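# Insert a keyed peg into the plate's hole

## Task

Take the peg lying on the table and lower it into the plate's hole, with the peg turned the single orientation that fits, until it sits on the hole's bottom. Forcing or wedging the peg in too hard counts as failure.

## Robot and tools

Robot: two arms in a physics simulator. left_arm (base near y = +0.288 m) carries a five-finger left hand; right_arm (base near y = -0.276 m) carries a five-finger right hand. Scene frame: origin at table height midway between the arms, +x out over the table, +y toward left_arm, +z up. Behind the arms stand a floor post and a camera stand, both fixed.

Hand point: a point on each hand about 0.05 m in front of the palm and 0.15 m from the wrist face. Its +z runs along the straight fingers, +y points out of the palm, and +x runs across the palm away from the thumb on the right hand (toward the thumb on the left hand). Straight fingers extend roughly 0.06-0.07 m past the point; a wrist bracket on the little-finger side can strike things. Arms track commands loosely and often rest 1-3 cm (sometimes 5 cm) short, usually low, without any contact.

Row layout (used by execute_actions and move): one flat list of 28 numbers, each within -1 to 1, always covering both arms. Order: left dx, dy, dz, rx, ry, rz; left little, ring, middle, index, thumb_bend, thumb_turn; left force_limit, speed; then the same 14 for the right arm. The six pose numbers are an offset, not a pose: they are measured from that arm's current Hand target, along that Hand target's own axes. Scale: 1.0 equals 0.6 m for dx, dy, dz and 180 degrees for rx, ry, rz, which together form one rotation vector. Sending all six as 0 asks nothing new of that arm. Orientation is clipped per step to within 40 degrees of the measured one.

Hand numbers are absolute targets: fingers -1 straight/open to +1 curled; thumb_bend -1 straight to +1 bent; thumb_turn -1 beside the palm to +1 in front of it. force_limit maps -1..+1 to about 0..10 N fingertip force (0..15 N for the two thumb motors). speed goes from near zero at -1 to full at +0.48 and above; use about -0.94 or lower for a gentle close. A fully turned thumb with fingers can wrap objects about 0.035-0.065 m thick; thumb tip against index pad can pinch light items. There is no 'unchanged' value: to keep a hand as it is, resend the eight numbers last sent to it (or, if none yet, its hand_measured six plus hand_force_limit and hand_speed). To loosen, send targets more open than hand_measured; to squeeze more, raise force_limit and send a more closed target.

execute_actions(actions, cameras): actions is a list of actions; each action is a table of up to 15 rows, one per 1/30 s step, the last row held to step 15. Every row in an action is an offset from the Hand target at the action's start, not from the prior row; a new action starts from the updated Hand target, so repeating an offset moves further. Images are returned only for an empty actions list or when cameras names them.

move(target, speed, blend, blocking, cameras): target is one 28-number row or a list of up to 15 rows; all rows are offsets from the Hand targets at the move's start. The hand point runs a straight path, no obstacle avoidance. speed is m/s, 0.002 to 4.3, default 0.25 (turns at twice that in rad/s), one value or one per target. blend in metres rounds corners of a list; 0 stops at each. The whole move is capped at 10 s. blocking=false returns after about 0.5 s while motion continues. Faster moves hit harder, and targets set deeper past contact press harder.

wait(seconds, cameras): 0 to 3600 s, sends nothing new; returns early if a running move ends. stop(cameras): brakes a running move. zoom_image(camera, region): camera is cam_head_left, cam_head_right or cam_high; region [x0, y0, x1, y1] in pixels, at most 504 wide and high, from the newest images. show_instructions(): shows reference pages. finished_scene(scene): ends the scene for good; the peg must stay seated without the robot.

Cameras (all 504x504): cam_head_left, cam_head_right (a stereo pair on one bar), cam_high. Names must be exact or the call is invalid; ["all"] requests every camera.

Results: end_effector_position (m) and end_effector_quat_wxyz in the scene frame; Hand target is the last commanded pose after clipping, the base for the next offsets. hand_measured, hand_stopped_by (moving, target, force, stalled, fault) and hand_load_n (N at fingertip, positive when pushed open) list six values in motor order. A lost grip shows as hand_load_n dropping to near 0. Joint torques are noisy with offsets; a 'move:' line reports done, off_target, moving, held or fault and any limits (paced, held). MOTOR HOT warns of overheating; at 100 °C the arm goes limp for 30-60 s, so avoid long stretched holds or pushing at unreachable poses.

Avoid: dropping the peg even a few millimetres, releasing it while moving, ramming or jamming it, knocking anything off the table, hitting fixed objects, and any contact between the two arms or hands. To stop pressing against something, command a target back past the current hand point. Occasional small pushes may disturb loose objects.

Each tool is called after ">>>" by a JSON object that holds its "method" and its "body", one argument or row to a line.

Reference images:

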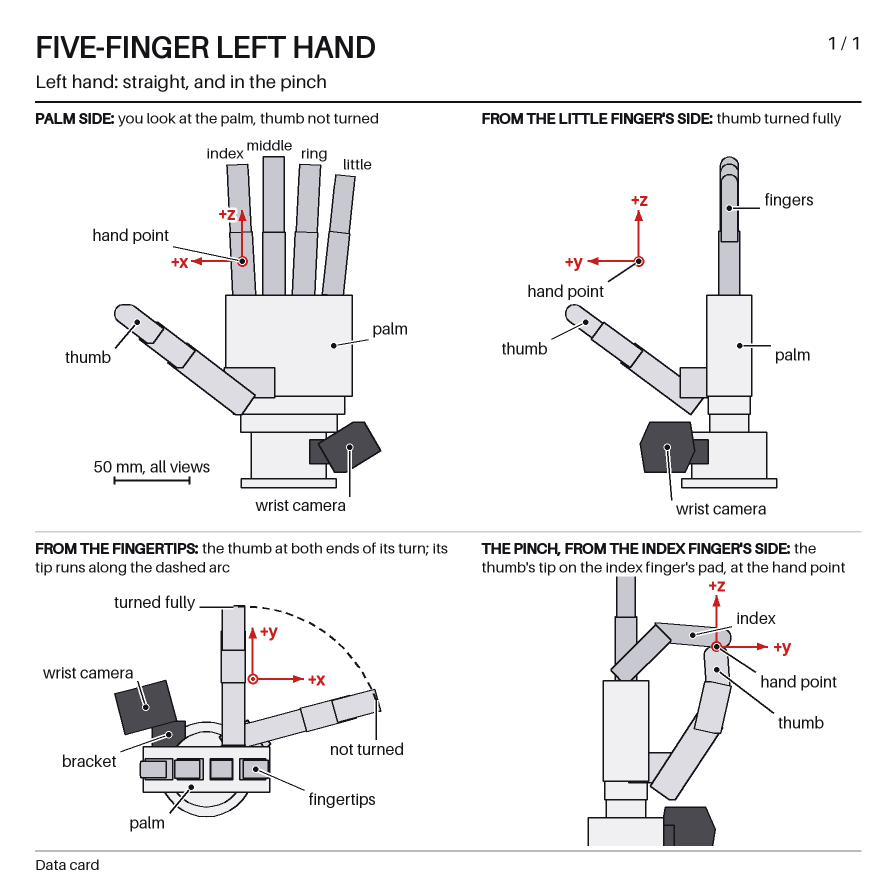

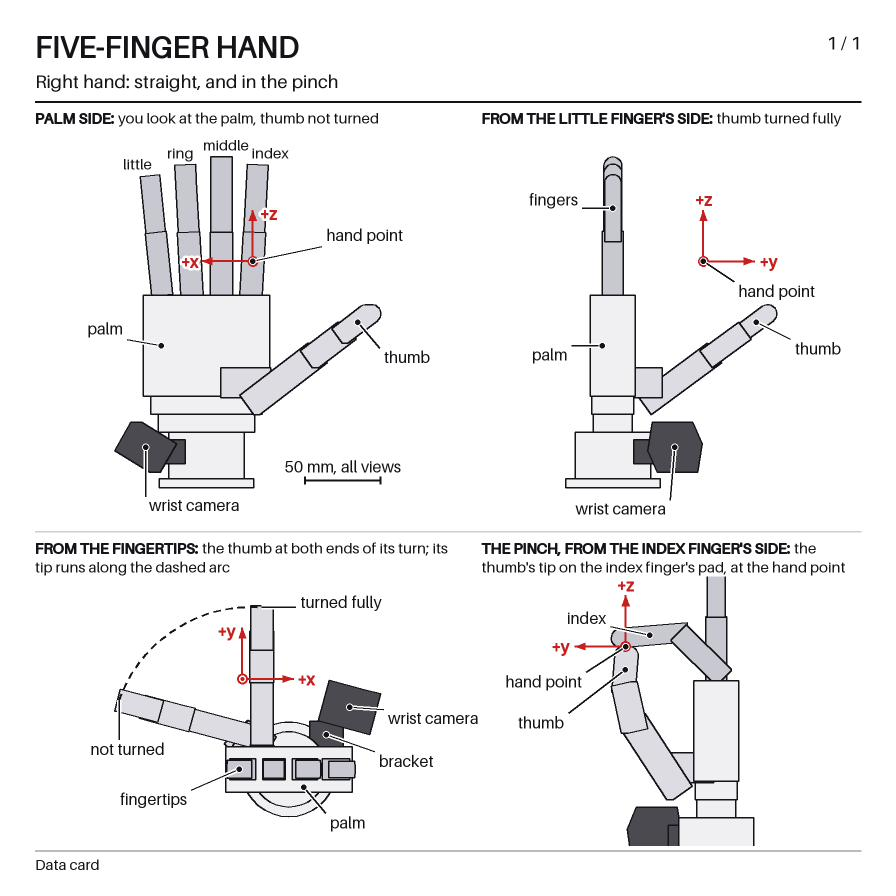

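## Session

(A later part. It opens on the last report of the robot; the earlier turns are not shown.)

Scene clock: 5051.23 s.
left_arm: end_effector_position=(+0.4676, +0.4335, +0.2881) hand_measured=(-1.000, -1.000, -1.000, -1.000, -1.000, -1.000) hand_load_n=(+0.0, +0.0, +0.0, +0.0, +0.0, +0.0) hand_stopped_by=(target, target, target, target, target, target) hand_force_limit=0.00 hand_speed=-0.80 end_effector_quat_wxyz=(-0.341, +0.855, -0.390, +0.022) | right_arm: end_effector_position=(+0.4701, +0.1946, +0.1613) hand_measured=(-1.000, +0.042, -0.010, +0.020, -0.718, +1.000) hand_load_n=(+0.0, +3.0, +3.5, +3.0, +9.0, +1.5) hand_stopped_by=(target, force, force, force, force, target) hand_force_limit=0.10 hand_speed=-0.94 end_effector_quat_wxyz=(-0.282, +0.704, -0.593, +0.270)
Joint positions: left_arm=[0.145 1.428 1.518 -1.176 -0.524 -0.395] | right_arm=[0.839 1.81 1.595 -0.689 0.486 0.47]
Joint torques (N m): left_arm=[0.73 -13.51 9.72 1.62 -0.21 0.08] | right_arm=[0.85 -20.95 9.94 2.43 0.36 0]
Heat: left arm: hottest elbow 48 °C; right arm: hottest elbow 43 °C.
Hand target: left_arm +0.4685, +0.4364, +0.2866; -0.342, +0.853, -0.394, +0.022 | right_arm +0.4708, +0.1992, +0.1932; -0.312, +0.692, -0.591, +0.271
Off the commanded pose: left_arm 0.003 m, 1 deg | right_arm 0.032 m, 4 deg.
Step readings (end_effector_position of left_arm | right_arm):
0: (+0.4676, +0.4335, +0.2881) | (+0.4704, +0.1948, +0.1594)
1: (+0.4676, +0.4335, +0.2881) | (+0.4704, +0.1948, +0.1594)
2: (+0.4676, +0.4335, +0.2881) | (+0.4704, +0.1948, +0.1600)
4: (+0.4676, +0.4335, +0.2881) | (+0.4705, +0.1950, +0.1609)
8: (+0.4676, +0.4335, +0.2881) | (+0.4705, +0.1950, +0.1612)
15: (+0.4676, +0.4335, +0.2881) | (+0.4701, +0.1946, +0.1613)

>>> {"method": "execute_actions", "body": {
  "actions": [
    [[0,0,0,0,0,0,-1,-1,-1,-1,-1,-1,0,-0.8,0.0069,-0.0068,0.0003,0.0006,0.0014,0.002,-1,0.3,0.3,0.3,-0.2,1,0.1,-0.94]]
  ]
}}

>>> {"method": "execute_actions", "body": {
  "actions": [
    [[0,0,0,0,0,0,-1,-1,-1,-1,-1,-1,0,-0.8,0.0067,-0.0033,0.0038,-0.0001,0.0017,0.0016,-1,0.3,0.3,0.3,-0.2,1,0.1,-0.94]]
  ]
}}

Scene clock: 5061.93 s.
left_arm: end_effector_position=(+0.4676, +0.4335, +0.2881) hand_measured=(-1.000, -1.000, -1.000, -1.000, -1.000, -1.000) hand_load_n=(-0.5, +0.0, +0.0, +0.0, +0.0, +0.0) hand_stopped_by=(target, target, target, target, target, target) hand_force_limit=0.00 hand_speed=-0.80 end_effector_quat_wxyz=(-0.341, +0.855, -0.390, +0.022) | right_arm: end_effector_position=(+0.4701, +0.1945, +0.1625) hand_measured=(-1.000, +0.042, -0.010, +0.020, -0.718, +1.000) hand_load_n=(+0.0, +3.5, +3.5, +3.0, +9.0, +1.5) hand_stopped_by=(target, force, force, force, force, target) hand_force_limit=0.10 hand_speed=-0.94 end_effector_quat_wxyz=(-0.283, +0.704, -0.593, +0.271)
Joint positions: left_arm=[0.145 1.428 1.518 -1.176 -0.524 -0.395] | right_arm=[0.839 1.808 1.595 -0.689 0.486 0.47]
Joint torques (N m): left_arm=[0.73 -13.51 9.72 1.63 -0.21 0.08] | right_arm=[0.15 -21.01 10.17 2.29 0.37 0]
Heat: left arm: hottest elbow 48 °C; right arm: hottest elbow 42 °C.
Hand target: left_arm +0.4685, +0.4364, +0.2866; -0.342, +0.853, -0.394, +0.022 | right_arm +0.4743, +0.1956, +0.1961; -0.312, +0.690, -0.594, +0.272
Off the commanded pose: left_arm 0.003 m, 1 deg | right_arm 0.034 m, 4 deg.
Step readings (end_effector_position of left_arm | right_arm):
0: (+0.4676, +0.4335, +0.2881) | (+0.4701, +0.1946, +0.1613)
1: (+0.4676, +0.4335, +0.2881) | (+0.4701, +0.1946, +0.1613)
2: (+0.4676, +0.4335, +0.2881) | (+0.4701, +0.1946, +0.1613)
4: (+0.4676, +0.4335, +0.2881) | (+0.4701, +0.1946, +0.1613)
8: (+0.4676, +0.4335, +0.2881) | (+0.4701, +0.1945, +0.1618)
15: (+0.4676, +0.4335, +0.2881) | (+0.4701, +0.1945, +0.1625)

Scene clock: 5062.63 s.
left_arm: end_effector_position=(+0.4676, +0.4335, +0.2881) hand_measured=(-1.000, -1.000, -1.000, -1.000, -1.000, -1.000) hand_load_n=(+0.0, +0.0, +0.0, +0.0, +0.0, +0.0) hand_stopped_by=(target, target, target, target, target, target) hand_force_limit=0.00 hand_speed=-0.80 end_effector_quat_wxyz=(-0.341, +0.855, -0.390, +0.022) | right_arm: end_effector_position=(+0.4717, +0.1928, +0.1625) hand_measured=(-1.000, +0.042, -0.010, +0.020, -0.718, +1.000) hand_load_n=(+0.0, +3.0, +3.5, +3.0, +9.0, +1.5) hand_stopped_by=(target, force, force, force, force, target) hand_force_limit=0.10 hand_speed=-0.94 end_effector_quat_wxyz=(-0.282, +0.703, -0.594, +0.271)
Joint positions: left_arm=[0.145 1.428 1.518 -1.176 -0.524 -0.395] | right_arm=[0.836 1.808 1.595 -0.689 0.486 0.47]
Joint torques (N m): left_arm=[0.73 -13.45 9.73 1.63 -0.21 0.08] | right_arm=[-0.56 -20.95 10.25 2.28 0.37 0]
Heat: left arm: hottest elbow 48 °C; right arm: hottest elbow 42 °C.
Hand target: left_arm +0.4685, +0.4364, +0.2866; -0.342, +0.853, -0.394, +0.022 | right_arm +0.4778, +0.1921, +0.1961; -0.311, +0.688, -0.597, +0.273
Off the commanded pose: left_arm 0.003 m, 1 deg | right_arm 0.034 m, 4 deg.
Step readings (end_effector_position of left_arm | right_arm):
0: (+0.4676, +0.4335, +0.2881) | (+0.4701, +0.1945, +0.1625)
1: (+0.4676, +0.4335, +0.2881) | (+0.4701, +0.1945, +0.1625)
2: (+0.4676, +0.4335, +0.2881) | (+0.4701, +0.1945, +0.1625)
4: (+0.4676, +0.4335, +0.2881) | (+0.4703, +0.1943, +0.1625)
8: (+0.4676, +0.4335, +0.2881) | (+0.4710, +0.1936, +0.1625)
15: (+0.4676, +0.4335, +0.2881) | (+0.4714, +0.1932, +0.1625)

>>> {"method": "wait", "body": {
  "seconds": 0.1,
  "cameras": ["cam_high", "cam_head_left", "cam_head_right"]
}}

>>> {"method": "zoom_image", "body": {
  "camera": "cam_high",
  "region": [218, 190, 248, 220]
}}

>>> {"method": "zoom_image", "body": {
  "camera": "cam_head_left",
  "region": [208, 208, 238, 238]
}}

>>> {"method": "zoom_image", "body": {
  "camera": "cam_head_right",
  "region": [216, 208, 246, 238]
}}

Scene clock: 5080.73 s.
left_arm: end_effector_position=(+0.4676, +0.4335, +0.2881) hand_measured=(-1.000, -1.000, -1.000, -1.000, -1.000, -1.000) hand_load_n=(+0.0, -0.5, +0.0, +0.0, +0.0, +0.0) hand_stopped_by=(target, target, target, target, target, target) hand_force_limit=0.00 hand_speed=-0.80 end_effector_quat_wxyz=(-0.341, +0.855, -0.390, +0.022) | right_arm: end_effector_position=(+0.4719, +0.1926, +0.1625) hand_measured=(-1.000, +0.042, -0.010, +0.020, -0.718, +1.000) hand_load_n=(+0.0, +3.0, +3.5, +3.0, +9.0, +1.5) hand_stopped_by=(target, force, force, force, force, target) hand_force_limit=0.10 hand_speed=-0.94 end_effector_quat_wxyz=(-0.282, +0.703, -0.594, +0.271)
Joint positions: left_arm=[0.145 1.428 1.518 -1.176 -0.524 -0.395] | right_arm=[0.836 1.808 1.595 -0.689 0.486 0.47]
Joint torques (N m): left_arm=[0.73 -13.51 9.72 1.62 -0.21 0.08] | right_arm=[-0.21 -20.95 10.24 2.28 0.37 0.01]
Heat: left arm: hottest elbow 48 °C; right arm: hottest shoulder 42 °C.
Hand target: left_arm +0.4685, +0.4364, +0.2866; -0.342, +0.853, -0.394, +0.022 | right_arm +0.4780, +0.1919, +0.1961; -0.311, +0.687, -0.597, +0.273
Off the commanded pose: left_arm 0.003 m, 1 deg | right_arm 0.034 m, 4 deg.
wait: 0.10 s; at rest from the start

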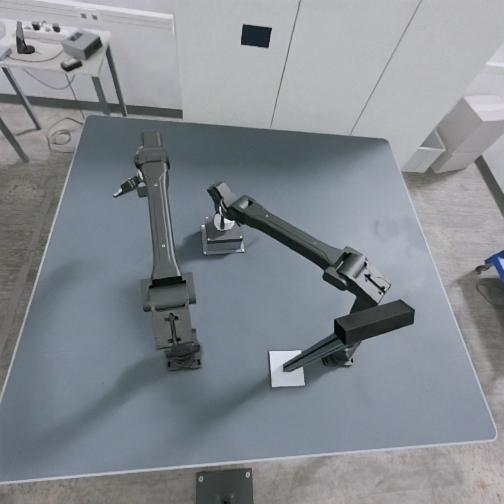

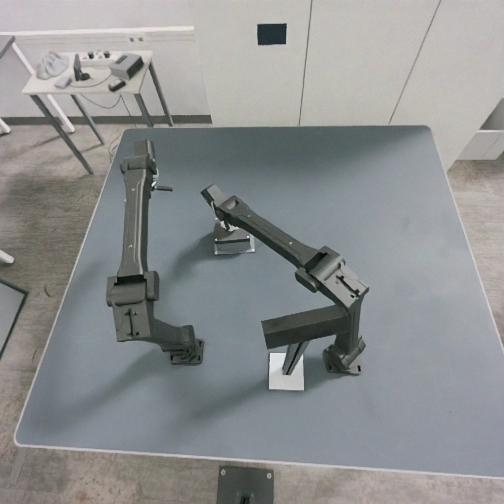

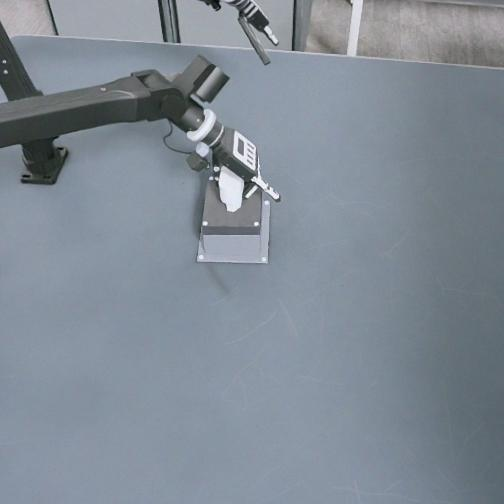

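Scaled by 16.800.

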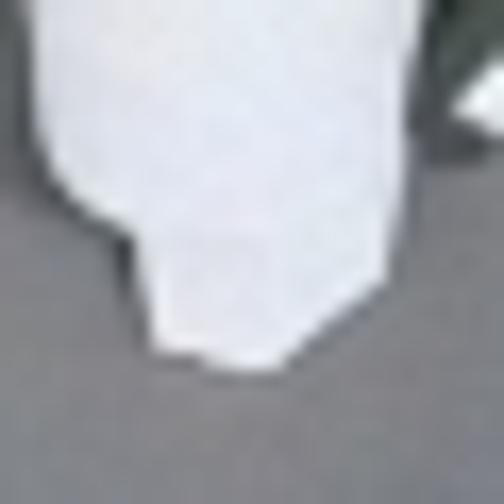

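Scaled by 16.800.

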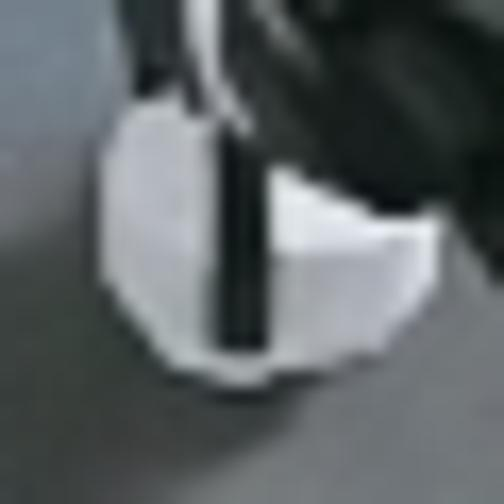

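Scaled by 16.800.

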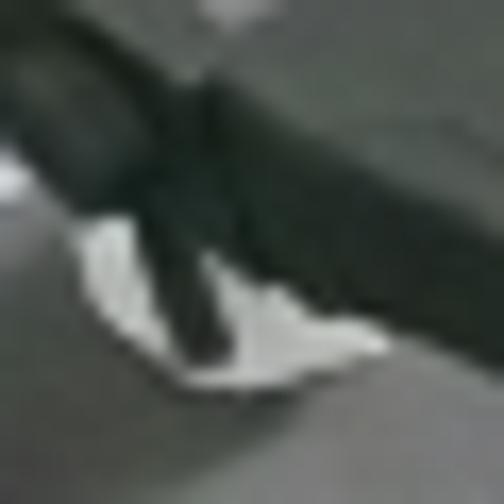

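>>> {"method": "execute_actions", "body": {
  "actions": [
    [[0,0,0,0,0,0,-1,-1,-1,-1,-1,-1,0,-0.8,-0.0016,0.0238,0.0233,-0.0066,0.0034,-0.0039,-1,0.3,0.3,0.3,-0.2,1,0.1,-0.94]]
  ]
}}

>>> {"method": "execute_actions", "body": {
  "actions": [
    [[0,0,0,0,0,0,-1,-1,-1,-1,-1,-1,0,-0.8,-0.0004,0.006,0.0058,0,0,0,-1,0.3,0.3,0.3,-0.2,1,0.1,-0.94]]
  ]
}}

Scene clock: 5098.63 s.
left_arm: end_effector_position=(+0.4676, +0.4335, +0.2881) hand_measured=(-1.000, -1.000, -1.000, -1.000, -1.000, -1.000) hand_load_n=(+0.0, +0.0, -0.5, +0.0, +0.0, +0.0) hand_stopped_by=(target, target, target, target, target, target) hand_force_limit=0.00 hand_speed=-0.80 end_effector_quat_wxyz=(-0.341, +0.855, -0.390, +0.022) | right_arm: end_effector_position=(+0.4719, +0.1926, +0.1625) hand_measured=(-1.000, +0.042, -0.010, +0.020, -0.718, +1.000) hand_load_n=(+0.0, +3.0, +3.5, +3.0, +9.0, +1.5) hand_stopped_by=(target, force, force, force, force, target) hand_force_limit=0.10 hand_speed=-0.94 end_effector_quat_wxyz=(-0.282, +0.703, -0.594, +0.271)
Joint positions: left_arm=[0.145 1.428 1.518 -1.176 -0.524 -0.395] | right_arm=[0.836 1.808 1.595 -0.689 0.486 0.47]
Joint torques (N m): left_arm=[0.73 -13.51 9.73 1.63 -0.21 0.08] | right_arm=[-0.21 -18.78 9.98 2.45 0.36 0]
Heat: left arm: hottest elbow 48 °C; right arm: hottest shoulder 42 °C.
Hand target: left_arm +0.4685, +0.4364, +0.2866; -0.342, +0.853, -0.394, +0.022 | right_arm +0.4790, +0.1929, +0.1761; -0.299, +0.693, -0.597, +0.273
Off the commanded pose: left_arm 0.003 m, 1 deg | right_arm 0.015 m, 2 deg.
Step readings (end_effector_position of left_arm | right_arm):
0: (+0.4676, +0.4335, +0.2881) | (+0.4719, +0.1926, +0.1625)
1: (+0.4676, +0.4335, +0.2881) | (+0.4719, +0.1926, +0.1625)
2: (+0.4676, +0.4335, +0.2881) | (+0.4719, +0.1926, +0.1625)
4: (+0.4676, +0.4335, +0.2881) | (+0.4719, +0.1926, +0.1625)
8: (+0.4676, +0.4335, +0.2881) | (+0.4719, +0.1926, +0.1625)
15: (+0.4676, +0.4335, +0.2881) | (+0.4719, +0.1926, +0.1625)

Scene clock: 5099.33 s.
left_arm: end_effector_position=(+0.4676, +0.4335, +0.2881) hand_measured=(-1.000, -1.000, -1.000, -1.000, -1.000, -1.000) hand_load_n=(+0.0, +0.0, +0.0, +0.0, +0.0, +0.0) hand_stopped_by=(target, target, target, target, target, target) hand_force_limit=0.00 hand_speed=-0.80 end_effector_quat_wxyz=(-0.341, +0.855, -0.390, +0.022) | right_arm: end_effector_position=(+0.4724, +0.1931, +0.1609) hand_measured=(-1.000, +0.042, -0.010, +0.020, -0.718, +1.000) hand_load_n=(+0.0, +3.0, +3.0, +3.0, +9.0, +2.0) hand_stopped_by=(target, force, force, force, force, target) hand_force_limit=0.10 hand_speed=-0.94 end_effector_quat_wxyz=(-0.285, +0.702, -0.594, +0.271)
Joint positions: left_arm=[0.145 1.428 1.518 -1.176 -0.524 -0.395] | right_arm=[0.836 1.808 1.589 -0.678 0.486 0.47]
Joint torques (N m): left_arm=[0.73 -13.51 9.73 1.63 -0.21 0.08] | right_arm=[-0.26 -18.49 9.73 2.48 0.36 0.01]
Heat: left arm: hottest elbow 48 °C; right arm: hottest shoulder 42 °C.
Hand target: left_arm +0.4685, +0.4364, +0.2866; -0.342, +0.853, -0.394, +0.022 | right_arm +0.4791, +0.1930, +0.1711; -0.299, +0.693, -0.597, +0.273
Off the commanded pose: left_arm 0.003 m, 1 deg | right_arm 0.012 m, 2 deg.
Step readings (end_effector_position of left_arm | right_arm):
0: (+0.4676, +0.4335, +0.2881) | (+0.4719, +0.1926, +0.1625)
1: (+0.4676, +0.4335, +0.2881) | (+0.4719, +0.1926, +0.1625)
2: (+0.4676, +0.4335, +0.2881) | (+0.4720, +0.1927, +0.1625)
4: (+0.4676, +0.4335, +0.2881) | (+0.4722, +0.1930, +0.1620)
8: (+0.4676, +0.4335, +0.2881) | (+0.4723, +0.1930, +0.1610)
15: (+0.4676, +0.4335, +0.2881) | (+0.4724, +0.1931, +0.1609)

>>> {"method": "execute_actions", "body": {
  "actions": [
    [[0,0,0,0,0,0,-1,-1,-1,-1,-1,-1,0,-0.8,-0.0004,0.006,0.0058,-0.0015,0.0008,-0.0009,-1,0.3,0.3,0.3,-0.2,1,0.1,-0.94]]
  ]
}}

>>> {"method": "execute_actions", "body": {
  "actions": [
    [[0,0,0,0,0,0,-1,-1,-1,-1,-1,-1,0,-0.8,-0.0004,0.006,0.0058,-0.0015,0.0008,-0.0009,-1,0.3,0.3,0.3,-0.2,1,0.1,-0.94]]
  ]
}}

Scene clock: 5107.87 s.
left_arm: end_effector_position=(+0.4676, +0.4335, +0.2881) hand_measured=(-1.000, -1.000, -1.000, -1.000, -1.000, -1.000) hand_load_n=(+0.0, +0.0, +0.0, +0.0, +0.0, +0.0) hand_stopped_by=(target, target, target, target, target, target) hand_force_limit=0.00 hand_speed=-0.80 end_effector_quat_wxyz=(-0.341, +0.855, -0.390, +0.022) | right_arm: end_effector_position=(+0.4728, +0.1935, +0.1613) hand_measured=(-1.000, +0.042, -0.010, +0.020, -0.718, +1.000) hand_load_n=(+0.0, +2.5, +3.5, +3.0, +9.0, +2.0) hand_stopped_by=(target, force, force, force, force, target) hand_force_limit=0.10 hand_speed=-0.94 end_effector_quat_wxyz=(-0.286, +0.701, -0.594, +0.271)
Joint positions: left_arm=[0.145 1.428 1.518 -1.176 -0.524 -0.395] | right_arm=[0.836 1.808 1.589 -0.675 0.486 0.47]
Joint torques (N m): left_arm=[0.73 -13.51 9.72 1.62 -0.21 0.07] | right_arm=[-0.15 -18.02 9.57 2.51 0.37 0.01]
Heat: left arm: hottest elbow 48 °C; right arm: hottest shoulder 42 °C.
Hand target: left_arm +0.4685, +0.4364, +0.2866; -0.342, +0.853, -0.394, +0.022 | right_arm +0.4792, +0.1932, +0.1661; -0.296, +0.694, -0.597, +0.272
Off the commanded pose: left_arm 0.003 m, 1 deg | right_arm 0.008 m, 1 deg.
Step readings (end_effector_position of left_arm | right_arm):
0: (+0.4676, +0.4335, +0.2881) | (+0.4724, +0.1931, +0.1609)
1: (+0.4676, +0.4335, +0.2881) | (+0.4724, +0.1931, +0.1609)
2: (+0.4676, +0.4335, +0.2881) | (+0.4724, +0.1931, +0.1609)
4: (+0.4676, +0.4335, +0.2881) | (+0.4724, +0.1931, +0.1609)
8: (+0.4676, +0.4335, +0.2881) | (+0.4727, +0.1935, +0.1613)
15: (+0.4676, +0.4335, +0.2881) | (+0.4728, +0.1935, +0.1613)

Scene clock: 5108.57 s.
left_arm: end_effector_position=(+0.4676, +0.4335, +0.2881) hand_measured=(-1.000, -1.000, -1.000, -1.000, -1.000, -1.000) hand_load_n=(+0.0, +0.0, +0.0, +0.0, +0.0, +0.0) hand_stopped_by=(target, target, target, target, target, target) hand_force_limit=0.00 hand_speed=-0.80 end_effector_quat_wxyz=(-0.341, +0.855, -0.390, +0.022) | right_arm: end_effector_position=(+0.4728, +0.1936, +0.1607) hand_measured=(-1.000, +0.042, -0.010, +0.020, -0.718, +1.000) hand_load_n=(+0.0, +2.5, +3.5, +3.0, +9.0, +2.0) hand_stopped_by=(target, force, force, force, force, target) hand_force_limit=0.10 hand_speed=-0.94 end_effector_quat_wxyz=(-0.286, +0.701, -0.594, +0.271)
Joint positions: left_arm=[0.145 1.428 1.518 -1.176 -0.524 -0.395] | right_arm=[0.836 1.808 1.587 -0.673 0.486 0.47]
Joint torques (N m): left_arm=[0.73 -13.51 9.72 1.62 -0.21 0.07] | right_arm=[-0.15 -17.49 9.58 2.5 0.37 0]
Heat: left arm: hottest elbow 48 °C; right arm: hottest shoulder 42 °C.
Hand target: left_arm +0.4685, +0.4364, +0.2866; -0.342, +0.853, -0.394, +0.022 | right_arm +0.4793, +0.1933, +0.1611; -0.293, +0.695, -0.597, +0.272
Off the commanded pose: left_arm 0.003 m, 1 deg | right_arm 0.007 m, 1 deg.
Step readings (end_effector_position of left_arm | right_arm):
0: (+0.4676, +0.4335, +0.2881) | (+0.4728, +0.1935, +0.1613)
1: (+0.4676, +0.4335, +0.2881) | (+0.4728, +0.1935, +0.1613)
2: (+0.4676, +0.4335, +0.2881) | (+0.4728, +0.1935, +0.1612)
4: (+0.4676, +0.4335, +0.2881) | (+0.4728, +0.1935, +0.1608)
8: (+0.4676, +0.4335, +0.2881) | (+0.4727, +0.1935, +0.1606)
15: (+0.4676, +0.4335, +0.2881) | (+0.4728, +0.1936, +0.1607)

>>> {"method": "execute_actions", "body": {
  "actions": [
    [[0,0,0,0,0,0,-1,-1,-1,-1,-1,-1,0,-0.8,-0.0067,0.0033,-0.0038,0.0001,-0.0017,-0.0016,-1,0.3,0.3,0.3,-0.2,1,0.1,-0.94]]
  ]
}}

>>> {"method": "execute_actions", "body": {
  "actions": [
    [[0,0,0,0,0,0,-1,-1,-1,-1,-1,-1,0,-0.8,-0.0067,0.0033,-0.0038,0.0001,-0.0017,-0.0016,-1,0.3,0.3,0.3,-0.2,1,0.1,-0.94]]
  ]
}}

Scene clock: 5119.97 s.
left_arm: end_effector_position=(+0.4676, +0.4335, +0.2881) hand_measured=(-1.000, -1.000, -1.000, -1.000, -1.000, -1.000) hand_load_n=(+0.0, +0.0, +0.0, +0.0, +0.0, -0.5) hand_stopped_by=(target, target, target, target, target, target) hand_force_limit=0.00 hand_speed=-0.80 end_effector_quat_wxyz=(-0.341, +0.855, -0.390, +0.022) | right_arm: end_effector_position=(+0.4728, +0.1936, +0.1607) hand_measured=(-1.000, +0.042, -0.010, +0.020, -0.718, +1.000) hand_load_n=(+0.0, +2.5, +3.5, +3.0, +9.0, +2.0) hand_stopped_by=(target, force, force, force, force, target) hand_force_limit=0.10 hand_speed=-0.94 end_effector_quat_wxyz=(-0.286, +0.701, -0.594, +0.271)
Joint positions: left_arm=[0.145 1.428 1.518 -1.176 -0.524 -0.395] | right_arm=[0.836 1.808 1.587 -0.673 0.486 0.47]
Joint torques (N m): left_arm=[0.73 -13.51 9.73 1.63 -0.21 0.08] | right_arm=[0.5 -17.61 9.51 2.51 0.37 0.01]
Heat: left arm: hottest elbow 48 °C; right arm: hottest shoulder 42 °C.
Hand target: left_arm +0.4685, +0.4364, +0.2866; -0.342, +0.853, -0.394, +0.022 | right_arm +0.4758, +0.1969, +0.1610; -0.294, +0.697, -0.594, +0.271
Off the commanded pose: left_arm 0.003 m, 1 deg | right_arm 0.004 m, 1 deg.
Step readings (end_effector_position of left_arm | right_arm):
0: (+0.4676, +0.4335, +0.2881) | (+0.4728, +0.1936, +0.1607)
1: (+0.4676, +0.4335, +0.2881) | (+0.4728, +0.1936, +0.1607)
2: (+0.4676, +0.4335, +0.2881) | (+0.4728, +0.1936, +0.1607)
4: (+0.4676, +0.4335, +0.2881) | (+0.4728, +0.1936, +0.1607)
8: (+0.4676, +0.4335, +0.2881) | (+0.4728, +0.1936, +0.1607)
15: (+0.4676, +0.4335, +0.2881) | (+0.4728, +0.1936, +0.1607)

Scene clock: 5120.67 s.
left_arm: end_effector_position=(+0.4676, +0.4335, +0.2881) hand_measured=(-1.000, -1.000, -1.000, -1.000, -1.000, -1.000) hand_load_n=(+0.0, +0.0, +0.0, +0.0, +0.0, +0.0) hand_stopped_by=(target, target, target, target, target, target) hand_force_limit=0.00 hand_speed=-0.80 end_effector_quat_wxyz=(-0.341, +0.855, -0.390, +0.022) | right_arm: end_effector_position=(+0.4726, +0.1938, +0.1607) hand_measured=(-1.000, +0.042, -0.010, +0.020, -0.718, +1.000) hand_load_n=(+0.0, +2.5, +3.5, +3.0, +9.0, +2.0) hand_stopped_by=(target, force, force, force, force, target) hand_force_limit=0.10 hand_speed=-0.94 end_effector_quat_wxyz=(-0.286, +0.701, -0.594, +0.271)
Joint positions: left_arm=[0.145 1.428 1.518 -1.176 -0.524 -0.395] | right_arm=[0.836 1.808 1.587 -0.673 0.486 0.47]
Joint torques (N m): left_arm=[0.73 -13.51 9.72 1.63 -0.21 0.08] | right_arm=[1.14 -17.61 9.42 2.52 0.37 0.01]
Heat: left arm: hottest elbow 48 °C; right arm: hottest shoulder 42 °C.
Hand target: left_arm +0.4685, +0.4364, +0.2866; -0.342, +0.853, -0.394, +0.022 | right_arm +0.4721, +0.2005, +0.1610; -0.295, +0.700, -0.592, +0.270
Off the commanded pose: left_arm 0.003 m, 1 deg | right_arm 0.007 m, 1 deg.
Step readings (end_effector_position of left_arm | right_arm):
0: (+0.4676, +0.4335, +0.2881) | (+0.4728, +0.1936, +0.1607)
1: (+0.4676, +0.4335, +0.2881) | (+0.4728, +0.1936, +0.1607)
2: (+0.4676, +0.4335, +0.2881) | (+0.4728, +0.1936, +0.1607)
4: (+0.4676, +0.4335, +0.2881) | (+0.4728, +0.1936, +0.1607)
8: (+0.4676, +0.4335, +0.2881) | (+0.4728, +0.1936, +0.1607)
15: (+0.4676, +0.4335, +0.2881) | (+0.4726, +0.1938, +0.1607)

>>> {"method": "execute_actions", "body": {
  "actions": [
    [[0,0,0,0,0,0,-1,-1,-1,-1,-1,-1,0,-0.8,-0.0016,0.0008,-0.0009,0,-0.0004,-0.0004,-1,0.3,0.3,0.3,-0.2,1,0.1,-0.94]],
    [[0,0,0,0,0,0,-1,-1,-1,-1,-1,-1,0,-0.8,-0.0016,0.0008,-0.0009,0,-0.0004,-0.0004,-1,0.3,0.3,0.3,-0.2,1,0.1,-0.94]]
  ]
}}

>>> {"method": "execute_actions", "body": {
  "actions": [
    [[0,0,0,0,0,0,-1,-1,-1,-1,-1,-1,0,-0.8,-0.0016,0.0008,-0.0009,0,-0.0004,-0.0004,-1,0.3,0.3,0.3,-0.2,1,0.1,-0.94]],
    [[0,0,0,0,0,0,-1,-1,-1,-1,-1,-1,0,-0.8,-0.0016,0.0008,-0.0009,0,-0.0004,-0.0004,-1,0.3,0.3,0.3,-0.2,1,0.1,-0.94]]
  ]
}}

Scene clock: 5134.40 s.
left_arm: end_effector_position=(+0.4676, +0.4335, +0.2881) hand_measured=(-1.000, -1.000, -1.000, -1.000, -1.000, -1.000) hand_load_n=(+0.0, +0.0, +0.0, -0.5, +0.0, +0.0) hand_stopped_by=(target, target, target, target, target, target) hand_force_limit=0.00 hand_speed=-0.80 end_effector_quat_wxyz=(-0.341, +0.855, -0.390, +0.022) | right_arm: end_effector_position=(+0.4724, +0.1939, +0.1607) hand_measured=(-1.000, +0.042, -0.010, +0.020, -0.718, +1.000) hand_load_n=(+0.0, +3.0, +3.5, +3.5, +9.0, +2.0) hand_stopped_by=(target, force, force, force, force, target) hand_force_limit=0.10 hand_speed=-0.94 end_effector_quat_wxyz=(-0.286, +0.701, -0.594, +0.271)
Joint positions: left_arm=[0.145 1.428 1.518 -1.176 -0.524 -0.395] | right_arm=[0.836 1.808 1.587 -0.673 0.486 0.47]
Joint torques (N m): left_arm=[0.73 -13.45 9.7 1.63 -0.21 0.08] | right_arm=[1.38 -17.67 9.42 2.52 0.37 0]
Heat: left arm: hottest elbow 48 °C; right arm: hottest shoulder 42 °C.
Hand target: left_arm +0.4685, +0.4364, +0.2866; -0.342, +0.853, -0.394, +0.022 | right_arm +0.4705, +0.2021, +0.1610; -0.296, +0.701, -0.591, +0.270
Off the commanded pose: left_arm 0.003 m, 1 deg | right_arm 0.009 m, 1 deg.
Step readings (end_effector_position of left_arm | right_arm):
0: (+0.4676, +0.4335, +0.2881) | (+0.4726, +0.1938, +0.1607)
1: (+0.4676, +0.4335, +0.2881) | (+0.4726, +0.1938, +0.1607)
2: (+0.4676, +0.4335, +0.2881) | (+0.4726, +0.1938, +0.1607)
4: (+0.4676, +0.4335, +0.2881) | (+0.4724, +0.1939, +0.1607)
8: (+0.4676, +0.4335, +0.2881) | (+0.4724, +0.1939, +0.1607)
15: (+0.4676, +0.4335, +0.2881) | (+0.4724, +0.1939, +0.1607)
16: (+0.4676, +0.4335, +0.2881) | (+0.4724, +0.1939, +0.1607)
17: (+0.4676, +0.4335, +0.2881) | (+0.4724, +0.1939, +0.1607)
19: (+0.4676, +0.4335, +0.2881) | (+0.4724, +0.1939, +0.1607)
23: (+0.4676, +0.4335, +0.2881) | (+0.4724, +0.1939, +0.1607)
30: (+0.4676, +0.4335, +0.2881) | (+0.4724, +0.1939, +0.1607)

Scene clock: 5135.60 s.
left_arm: end_effector_position=(+0.4676, +0.4335, +0.2881) hand_measured=(-1.000, -1.000, -1.000, -1.000, -1.000, -1.000) hand_load_n=(+0.0, +0.0, -0.5, +0.0, +0.0, +0.0) hand_stopped_by=(target, target, target, target, target, target) hand_force_limit=0.00 hand_speed=-0.80 end_effector_quat_wxyz=(-0.341, +0.855, -0.390, +0.022) | right_arm: end_effector_position=(+0.4715, +0.1956, +0.1606) hand_measured=(-1.000, +0.042, -0.010, +0.020, -0.718, +1.000) hand_load_n=(+0.0, +3.0, +3.0, +3.0, +9.0, +1.5) hand_stopped_by=(target, force, force, force, force, target) hand_force_limit=0.10 hand_speed=-0.94 end_effector_quat_wxyz=(-0.288, +0.702, -0.593, +0.271)
Joint positions: left_arm=[0.145 1.428 1.518 -1.176 -0.524 -0.395] | right_arm=[0.839 1.808 1.586 -0.669 0.486 0.47]
Joint torques (N m): left_arm=[0.73 -13.51 9.72 1.62 -0.21 0.07] | right_arm=[1.55 -17.61 9.48 2.37 0.36 0]
Heat: left arm: hottest elbow 48 °C; right arm: hottest shoulder 42 °C.
Hand target: left_arm +0.4685, +0.4364, +0.2866; -0.342, +0.853, -0.394, +0.022 | right_arm +0.4687, +0.2038, +0.1610; -0.296, +0.702, -0.589, +0.269
Off the commanded pose: left_arm 0.003 m, 1 deg | right_arm 0.009 m, 1 deg.
Step readings (end_effector_position of left_arm | right_arm):
0: (+0.4676, +0.4335, +0.2881) | (+0.4724, +0.1939, +0.1607)
1: (+0.4676, +0.4335, +0.2881) | (+0.4724, +0.1939, +0.1607)
2: (+0.4676, +0.4335, +0.2881) | (+0.4723, +0.1941, +0.1607)
4: (+0.4676, +0.4335, +0.2881) | (+0.4723, +0.1941, +0.1607)
8: (+0.4676, +0.4335, +0.2881) | (+0.4721, +0.1947, +0.1609)
15: (+0.4676, +0.4335, +0.2881) | (+0.4715, +0.1956, +0.1606)
16: (+0.4676, +0.4335, +0.2881) | (+0.4715, +0.1956, +0.1606)
17: (+0.4676, +0.4335, +0.2881) | (+0.4715, +0.1956, +0.1606)
19: (+0.4676, +0.4335, +0.2881) | (+0.4715, +0.1956, +0.1606)
23: (+0.4676, +0.4335, +0.2881) | (+0.4715, +0.1956, +0.1606)
30: (+0.4676, +0.4335, +0.2881) | (+0.4715, +0.1956, +0.1606)

>>> {"method": "execute_actions", "body": {
  "actions": [
    [[0,0,0,0,0,0,-1,-1,-1,-1,-1,-1,0,-0.8,-0.0016,0.0008,-0.0009,0,-0.0004,-0.0004,-1,0.3,0.3,0.3,-0.2,1,0.1,-0.94]]
  ],
  "cameras": ["cam_high"]
}}

>>> {"method": "zoom_image", "body": {
  "camera": "cam_high",
  "region": [218, 190, 248, 220]
}}

Scene clock: 5145.57 s.
left_arm: end_effector_position=(+0.4676, +0.4335, +0.2881) hand_measured=(-1.000, -1.000, -1.000, -1.000, -1.000, -1.000) hand_load_n=(+0.0, +0.0, +0.0, +0.0, +0.0, +0.0) hand_stopped_by=(target, target, target, target, target, target) hand_force_limit=0.00 hand_speed=-0.80 end_effector_quat_wxyz=(-0.341, +0.855, -0.390, +0.022) | right_arm: end_effector_position=(+0.4702, +0.1970, +0.1606) hand_measured=(-1.000, +0.042, -0.010, +0.020, -0.718, +1.000) hand_load_n=(+0.0, +3.0, +3.5, +3.5, +9.0, +1.5) hand_stopped_by=(target, force, force, force, force, target) hand_force_limit=0.10 hand_speed=-0.94 end_effector_quat_wxyz=(-0.288, +0.703, -0.592, +0.270)
Joint positions: left_arm=[0.145 1.428 1.518 -1.176 -0.524 -0.395] | right_arm=[0.842 1.808 1.586 -0.669 0.486 0.47]
Joint torques (N m): left_arm=[0.73 -13.45 9.72 1.62 -0.21 0.08] | right_arm=[1.44 -17.67 9.48 2.37 0.36 0]
Heat: left arm: hottest elbow 48 °C; right arm: hottest shoulder 42 °C.
Hand target: left_arm +0.4685, +0.4364, +0.2866; -0.342, +0.853, -0.394, +0.022 | right_arm +0.4677, +0.2047, +0.1610; -0.296, +0.702, -0.589, +0.269
Off the commanded pose: left_arm 0.003 m, 1 deg | right_arm 0.008 m, 1 deg.
Step readings (end_effector_position of left_arm | right_arm):
0: (+0.4676, +0.4335, +0.2881) | (+0.4715, +0.1956, +0.1606)
1: (+0.4676, +0.4335, +0.2881) | (+0.4715, +0.1956, +0.1606)
2: (+0.4676, +0.4335, +0.2881) | (+0.4715, +0.1956, +0.1606)
4: (+0.4676, +0.4335, +0.2881) | (+0.4713, +0.1958, +0.1606)
8: (+0.4676, +0.4335, +0.2881) | (+0.4711, +0.1960, +0.1606)
15: (+0.4676, +0.4335, +0.2881) | (+0.4702, +0.1970, +0.1606)

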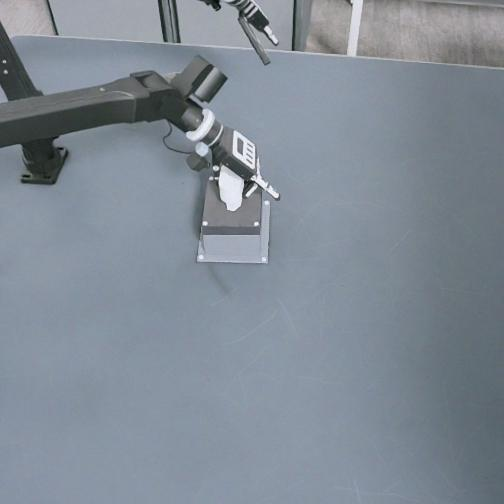

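Scaled by 16.800.

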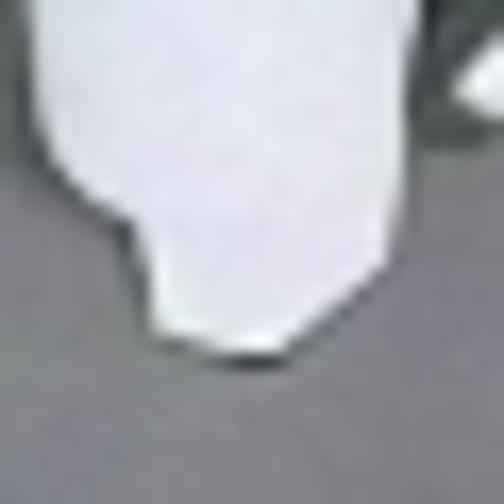

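>>> {"method": "wait", "body": {
  "seconds": 0.1,
  "cameras": ["cam_high", "cam_head_left", "cam_head_right"]
}}

>>> {"method": "zoom_image", "body": {
  "camera": "cam_high",
  "region": [222, 200, 244, 222]
}}

>>> {"method": "zoom_image", "body": {
  "camera": "cam_head_left",
  "region": [212, 218, 236, 242]
}}

>>> {"method": "zoom_image", "body": {
  "camera": "cam_head_right",
  "region": [218, 218, 242, 242]
}}

Scene clock: 5178.73 s.
left_arm: end_effector_position=(+0.4676, +0.4335, +0.2881) hand_measured=(-1.000, -1.000, -1.000, -1.000, -1.000, -1.000) hand_load_n=(+0.0, +0.0, +0.0, +0.0, +0.0, +0.0) hand_stopped_by=(target, target, target, target, target, target) hand_force_limit=0.00 hand_speed=-0.80 end_effector_quat_wxyz=(-0.341, +0.855, -0.390, +0.022) | right_arm: end_effector_position=(+0.4702, +0.1970, +0.1606) hand_measured=(-1.000, +0.042, -0.010, +0.020, -0.718, +1.000) hand_load_n=(+0.0, +3.0, +3.5, +3.0, +9.0, +1.5) hand_stopped_by=(target, force, force, force, force, target) hand_force_limit=0.10 hand_speed=-0.94 end_effector_quat_wxyz=(-0.288, +0.703, -0.592, +0.270)
Joint positions: left_arm=[0.145 1.428 1.518 -1.176 -0.524 -0.395] | right_arm=[0.842 1.808 1.586 -0.669 0.486 0.47]
Joint torques (N m): left_arm=[0.73 -13.51 9.7 1.63 -0.21 0.07] | right_arm=[1.38 -17.61 9.47 2.37 0.36 0]
Heat: left arm: hottest elbow 48 °C; right arm: hottest shoulder 42 °C.
Hand target: left_arm +0.4685, +0.4364, +0.2866; -0.342, +0.853, -0.394, +0.022 | right_arm +0.4677, +0.2047, +0.1610; -0.296, +0.702, -0.589, +0.269
Off the commanded pose: left_arm 0.003 m, 1 deg | right_arm 0.008 m, 1 deg.
wait: 0.10 s; at rest from the start

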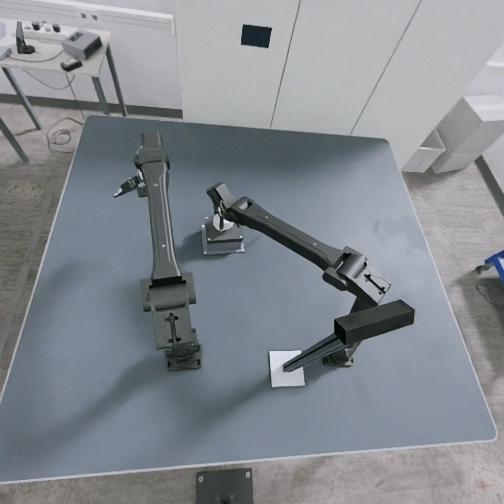

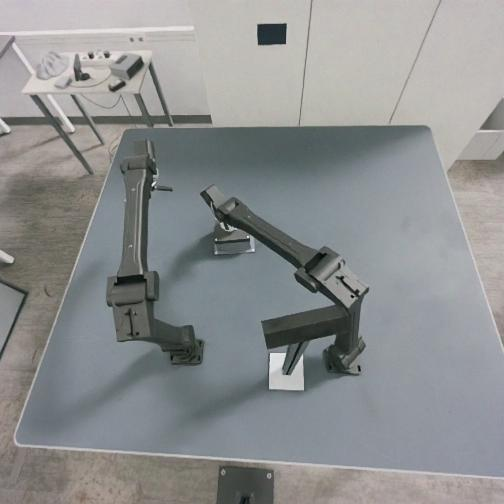

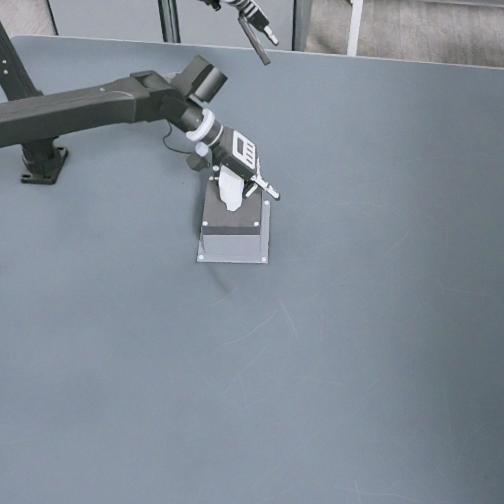

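Scaled by 22.909.

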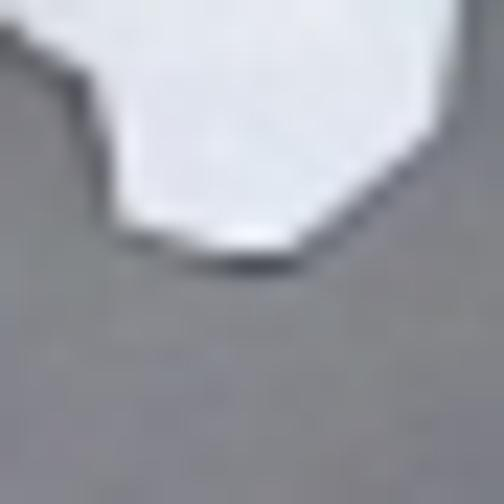

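Scaled by 21.000.

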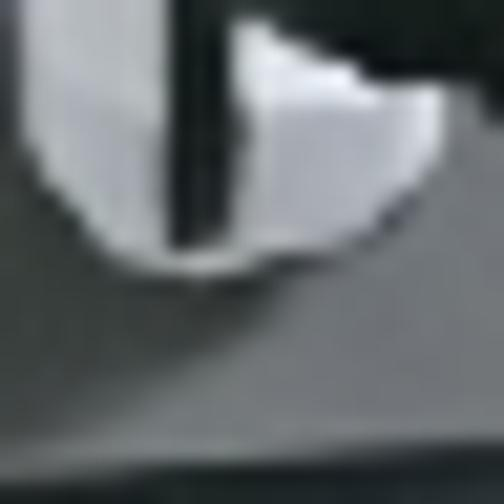

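Scaled by 21.000.

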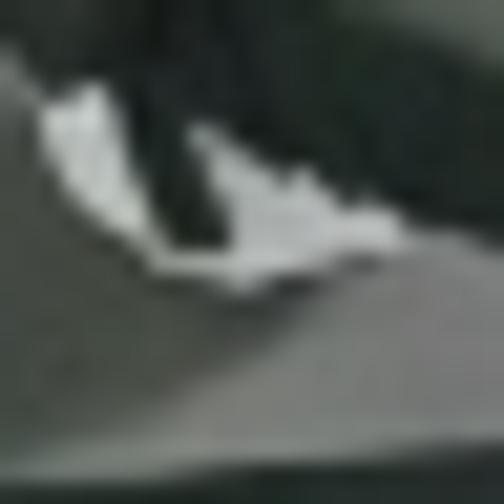

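>>> {"method": "execute_actions", "body": {
  "actions": [
    [[0,0,0,0,0,0,-1,-1,-1,-1,-1,-1,0,-0.8,0.0016,-0.0238,-0.0233,0.0072,-0.0037,0.0042,-1,0.3,0.3,0.3,-0.2,1,0.1,-0.94]]
  ]
}}

>>> {"method": "execute_actions", "body": {
  "actions": [
    [[0,0,0,0,0,0,-1,-1,-1,-1,-1,-1,0,-0.8,0.0004,-0.006,-0.0058,0.0018,-0.0009,0.001,-1,0.3,0.3,0.3,-0.2,1,0.1,-0.94]]
  ]
}}

Scene clock: 5248.37 s.
left_arm: end_effector_position=(+0.4676, +0.4335, +0.2881) hand_measured=(-1.000, -1.000, -1.000, -1.000, -1.000, -1.000) hand_load_n=(+0.0, +0.0, +0.0, +0.0, +0.0, -0.5) hand_stopped_by=(target, target, target, target, target, target) hand_force_limit=0.00 hand_speed=-0.80 end_effector_quat_wxyz=(-0.341, +0.855, -0.390, +0.022) | right_arm: end_effector_position=(+0.4702, +0.1970, +0.1606) hand_measured=(-1.000, +0.042, -0.010, +0.020, -0.718, +1.000) hand_load_n=(+0.0, +3.0, +3.5, +3.0, +9.0, +1.5) hand_stopped_by=(target, force, force, force, force, target) hand_force_limit=0.10 hand_speed=-0.94 end_effector_quat_wxyz=(-0.288, +0.703, -0.592, +0.270)
Joint positions: left_arm=[0.145 1.428 1.518 -1.176 -0.524 -0.395] | right_arm=[0.842 1.808 1.586 -0.669 0.486 0.47]
Joint torques (N m): left_arm=[0.73 -13.51 9.72 1.62 -0.21 0.08] | right_arm=[1.44 -19.84 9.74 2.28 0.35 0]
Heat: left arm: hottest elbow 48 °C; right arm: hottest shoulder 41 °C.
Hand target: left_arm +0.4685, +0.4364, +0.2866; -0.342, +0.853, -0.394, +0.022 | right_arm +0.4673, +0.2043, +0.1810; -0.310, +0.697, -0.588, +0.270
Off the commanded pose: left_arm 0.003 m, 1 deg | right_arm 0.022 m, 3 deg.
Step readings (end_effector_position of left_arm | right_arm):
0: (+0.4676, +0.4335, +0.2881) | (+0.4702, +0.1970, +0.1606)
1: (+0.4676, +0.4335, +0.2881) | (+0.4702, +0.1970, +0.1606)
2: (+0.4676, +0.4335, +0.2881) | (+0.4702, +0.1970, +0.1606)
4: (+0.4676, +0.4335, +0.2881) | (+0.4702, +0.1970, +0.1606)
8: (+0.4676, +0.4335, +0.2881) | (+0.4702, +0.1970, +0.1606)
15: (+0.4676, +0.4335, +0.2881) | (+0.4702, +0.1970, +0.1606)

Scene clock: 5249.07 s.
left_arm: end_effector_position=(+0.4676, +0.4335, +0.2881) hand_measured=(-1.000, -1.000, -1.000, -1.000, -1.000, -1.000) hand_load_n=(+0.0, +0.0, +0.0, +0.0, +0.0, +0.0) hand_stopped_by=(target, target, target, target, target, target) hand_force_limit=0.00 hand_speed=-0.80 end_effector_quat_wxyz=(-0.341, +0.855, -0.390, +0.022) | right_arm: end_effector_position=(+0.4702, +0.1970, +0.1606) hand_measured=(-1.000, +0.042, -0.010, +0.020, -0.718, +1.000) hand_load_n=(+0.0, +3.0, +3.5, +3.0, +9.0, +1.5) hand_stopped_by=(target, force, force, force, force, target) hand_force_limit=0.10 hand_speed=-0.94 end_effector_quat_wxyz=(-0.288, +0.703, -0.592, +0.270)
Joint positions: left_arm=[0.145 1.428 1.518 -1.176 -0.524 -0.395] | right_arm=[0.842 1.808 1.586 -0.669 0.486 0.47]
Joint torques (N m): left_arm=[0.73 -13.45 9.7 1.62 -0.21 0.08] | right_arm=[1.38 -20.37 9.78 2.25 0.36 0]
Heat: left arm: hottest elbow 48 °C; right arm: hottest shoulder 41 °C.
Hand target: left_arm +0.4685, +0.4364, +0.2866; -0.342, +0.853, -0.394, +0.022 | right_arm +0.4671, +0.2041, +0.1859; -0.313, +0.695, -0.588, +0.270
Off the commanded pose: left_arm 0.003 m, 1 deg | right_arm 0.027 m, 3 deg.
Step readings (end_effector_position of left_arm | right_arm):
0: (+0.4676, +0.4335, +0.2881) | (+0.4702, +0.1970, +0.1606)
1: (+0.4676, +0.4335, +0.2881) | (+0.4702, +0.1970, +0.1606)
2: (+0.4676, +0.4335, +0.2881) | (+0.4702, +0.1970, +0.1606)
4: (+0.4676, +0.4335, +0.2881) | (+0.4702, +0.1970, +0.1606)
8: (+0.4676, +0.4335, +0.2881) | (+0.4702, +0.1970, +0.1606)
15: (+0.4676, +0.4335, +0.2881) | (+0.4702, +0.1970, +0.1606)

>>> {"method": "execute_actions", "body": {
  "actions": [
    [[0,0,0,0,0,0,-1,-1,-1,-1,-1,-1,0,-0.8,0.0006,-0.0095,-0.0093,0.0029,-0.0015,0.0017,-1,0.3,0.3,0.3,-0.2,1,0.1,-0.94]]
  ]
}}

Scene clock: 5253.03 s.
left_arm: end_effector_position=(+0.4676, +0.4335, +0.2881) hand_measured=(-1.000, -1.000, -1.000, -1.000, -1.000, -1.000) hand_load_n=(+0.0, +0.0, +0.0, +0.0, +0.0, +0.0) hand_stopped_by=(target, target, target, target, target, target) hand_force_limit=0.00 hand_speed=-0.80 end_effector_quat_wxyz=(-0.341, +0.855, -0.390, +0.022) | right_arm: end_effector_position=(+0.4689, +0.1982, +0.1624) hand_measured=(-1.000, +0.042, -0.010, +0.020, -0.718, +1.000) hand_load_n=(+0.0, +3.0, +3.5, +3.0, +8.5, +1.5) hand_stopped_by=(target, force, force, force, force, target) hand_force_limit=0.10 hand_speed=-0.94 end_effector_quat_wxyz=(-0.290, +0.703, -0.591, +0.270)
Joint positions: left_arm=[0.145 1.428 1.518 -1.176 -0.524 -0.395] | right_arm=[0.844 1.805 1.586 -0.669 0.486 0.47]
Joint torques (N m): left_arm=[0.73 -13.45 9.72 1.62 -0.21 0.08] | right_arm=[0.97 -21.01 9.84 2.25 0.36 0]
Heat: left arm: hottest elbow 48 °C; right arm: hottest shoulder 41 °C.
Hand target: left_arm +0.4685, +0.4364, +0.2866; -0.342, +0.853, -0.394, +0.022 | right_arm +0.4668, +0.2036, +0.1940; -0.318, +0.693, -0.588, +0.270
Off the commanded pose: left_arm 0.003 m, 1 deg | right_arm 0.032 m, 3 deg.
Step readings (end_effector_position of left_arm | right_arm):
0: (+0.4676, +0.4335, +0.2881) | (+0.4702, +0.1970, +0.1606)
1: (+0.4676, +0.4335, +0.2881) | (+0.4702, +0.1970, +0.1608)
2: (+0.4676, +0.4335, +0.2881) | (+0.4702, +0.1969, +0.1611)
4: (+0.4676, +0.4335, +0.2881) | (+0.4702, +0.1969, +0.1614)
8: (+0.4676, +0.4335, +0.2881) | (+0.4698, +0.1973, +0.1616)
15: (+0.4676, +0.4335, +0.2881) | (+0.4689, +0.1982, +0.1621)

>>> {"method": "execute_actions", "body": {
  "actions": [
    [[0,0,0,0,0,0,-1,-1,-1,-1,-1,-1,0,-0.8,0.0135,-0.0102,0.0043,0.0009,0.0028,0.0038,-1,0.3,0.3,0.3,-0.2,1,0.1,-0.94]]
  ]
}}

Scene clock: 5266.87 s.
left_arm: end_effector_position=(+0.4676, +0.4335, +0.2881) hand_measured=(-1.000, -1.000, -1.000, -1.000, -1.000, -1.000) hand_load_n=(+0.0, +0.0, +0.0, +0.0, +0.0, +0.0) hand_stopped_by=(target, target, target, target, target, target) hand_force_limit=0.00 hand_speed=-0.80 end_effector_quat_wxyz=(-0.341, +0.855, -0.390, +0.022) | right_arm: end_effector_position=(+0.4688, +0.1982, +0.1647) hand_measured=(-1.000, +0.042, -0.010, +0.020, -0.718, +1.000) hand_load_n=(+0.5, +3.0, +3.5, +3.5, +9.0, +1.5) hand_stopped_by=(target, force, force, force, force, target) hand_force_limit=0.10 hand_speed=-0.94 end_effector_quat_wxyz=(-0.291, +0.702, -0.591, +0.270)
Joint positions: left_arm=[0.145 1.428 1.518 -1.176 -0.524 -0.395] | right_arm=[0.844 1.802 1.586 -0.669 0.486 0.47]
Joint torques (N m): left_arm=[0.73 -13.51 9.72 1.63 -0.21 0.07] | right_arm=[-0.21 -20.95 10.06 2.21 0.34 0]
Heat: left arm: hottest elbow 48 °C; right arm: hottest shoulder 41 °C.
Hand target: left_arm +0.4685, +0.4364, +0.2866; -0.342, +0.853, -0.394, +0.022 | right_arm +0.4740, +0.1965, +0.1969; -0.318, +0.688, -0.593, +0.272
Off the commanded pose: left_arm 0.003 m, 1 deg | right_arm 0.033 m, 4 deg.
Step readings (end_effector_position of left_arm | right_arm):
0: (+0.4676, +0.4335, +0.2881) | (+0.4689, +0.1982, +0.1624)
1: (+0.4676, +0.4335, +0.2881) | (+0.4689, +0.1982, +0.1624)
2: (+0.4676, +0.4335, +0.2881) | (+0.4689, +0.1982, +0.1624)
4: (+0.4676, +0.4335, +0.2881) | (+0.4689, +0.1982, +0.1626)
8: (+0.4676, +0.4335, +0.2881) | (+0.4689, +0.1982, +0.1634)
15: (+0.4676, +0.4335, +0.2881) | (+0.4688, +0.1982, +0.1647)

>>> {"method": "execute_actions", "body": {
  "actions": [
    [[0,0,0,0,0,0,-1,-1,-1,-1,-1,-1,0,-0.8,0.0047,-0.0023,0.0027,0,0.0012,0.0011,-1,0.3,0.3,0.3,-0.2,1,0.1,-0.94]]
  ]
}}

Scene clock: 5272.23 s.
left_arm: end_effector_position=(+0.4676, +0.4335, +0.2881) hand_measured=(-1.000, -1.000, -1.000, -1.000, -1.000, -1.000) hand_load_n=(+0.0, +0.0, +0.0, +0.0, +0.0, +0.0) hand_stopped_by=(target, target, target, target, target, target) hand_force_limit=0.00 hand_speed=-0.80 end_effector_quat_wxyz=(-0.341, +0.855, -0.390, +0.022) | right_arm: end_effector_position=(+0.4712, +0.1957, +0.1647) hand_measured=(-1.000, +0.042, -0.010, +0.020, -0.718, +1.000) hand_load_n=(+0.0, +3.0, +3.5, +3.0, +9.0, +1.5) hand_stopped_by=(target, force, force, force, force, target) hand_force_limit=0.10 hand_speed=-0.94 end_effector_quat_wxyz=(-0.291, +0.701, -0.593, +0.271)
Joint positions: left_arm=[0.145 1.428 1.518 -1.176 -0.524 -0.395] | right_arm=[0.839 1.802 1.586 -0.669 0.486 0.47]
Joint torques (N m): left_arm=[0.73 -13.51 9.73 1.62 -0.21 0.08] | right_arm=[-0.21 -20.84 10.11 2.21 0.33 0]
Heat: left arm: hottest elbow 48 °C; right arm: hottest shoulder 41 °C.
Hand target: left_arm +0.4685, +0.4364, +0.2866; -0.342, +0.853, -0.394, +0.022 | right_arm +0.4764, +0.1942, +0.1969; -0.317, +0.686, -0.595, +0.273
Off the commanded pose: left_arm 0.003 m, 1 deg | right_arm 0.033 m, 4 deg.
Step readings (end_effector_position of left_arm | right_arm):
0: (+0.4676, +0.4335, +0.2881) | (+0.4688, +0.1982, +0.1647)
1: (+0.4676, +0.4335, +0.2881) | (+0.4688, +0.1982, +0.1647)
2: (+0.4676, +0.4335, +0.2881) | (+0.4688, +0.1982, +0.1647)
4: (+0.4676, +0.4335, +0.2881) | (+0.4696, +0.1974, +0.1647)
8: (+0.4676, +0.4335, +0.2881) | (+0.4706, +0.1962, +0.1647)
15: (+0.4676, +0.4335, +0.2881) | (+0.4708, +0.1960, +0.1647)

>>> {"method": "execute_actions", "body": {
  "actions": [
    [[0,0,0,0,0,0,-1,-1,-1,-1,-1,-1,0,-0.8,0.0038,0.0127,0.0045,-0.0036,0.0018,-0.0021,-1,0.3,0.3,0.3,-0.2,1,0.1,-0.94]]
  ]
}}

Scene clock: 5287.23 s.
left_arm: end_effector_position=(+0.4676, +0.4335, +0.2881) hand_measured=(-1.000, -1.000, -1.000, -1.000, -1.000, -1.000) hand_load_n=(+0.0, +0.0, +0.0, +0.0, +0.0, +0.0) hand_stopped_by=(target, target, target, target, target, target) hand_force_limit=0.00 hand_speed=-0.80 end_effector_quat_wxyz=(-0.341, +0.855, -0.390, +0.022) | right_arm: end_effector_position=(+0.4697, +0.1937, +0.1615) hand_measured=(-1.000, +0.042, -0.010, +0.020, -0.718, +1.000) hand_load_n=(+0.0, +3.0, +3.5, +3.5, +8.5, +1.5) hand_stopped_by=(target, force, force, force, force, target) hand_force_limit=0.10 hand_speed=-0.94 end_effector_quat_wxyz=(-0.288, +0.702, -0.593, +0.271)
Joint positions: left_arm=[0.145 1.428 1.518 -1.176 -0.524 -0.395] | right_arm=[0.839 1.8 1.578 -0.669 0.486 0.47]
Joint torques (N m): left_arm=[0.67 -13.51 9.72 1.63 -0.21 0.07] | right_arm=[-0.21 -20.6 9.7 2.17 0.33 0]
Heat: left arm: hottest elbow 48 °C; right arm: hottest elbow 41 °C.
Hand target: left_arm +0.4685, +0.4364, +0.2866; -0.342, +0.853, -0.394, +0.022 | right_arm +0.4739, +0.1915, +0.1892; -0.311, +0.689, -0.595, +0.272
Off the commanded pose: left_arm 0.003 m, 1 deg | right_arm 0.028 m, 3 deg.
Step readings (end_effector_position of left_arm | right_arm):
0: (+0.4676, +0.4335, +0.2881) | (+0.4714, +0.1955, +0.1647)
1: (+0.4676, +0.4335, +0.2881) | (+0.4714, +0.1955, +0.1647)
2: (+0.4676, +0.4335, +0.2881) | (+0.4714, +0.1955, +0.1647)
4: (+0.4676, +0.4335, +0.2881) | (+0.4708, +0.1949, +0.1637)
8: (+0.4676, +0.4335, +0.2881) | (+0.4697, +0.1937, +0.1613)
15: (+0.4676, +0.4335, +0.2881) | (+0.4697, +0.1937, +0.1615)


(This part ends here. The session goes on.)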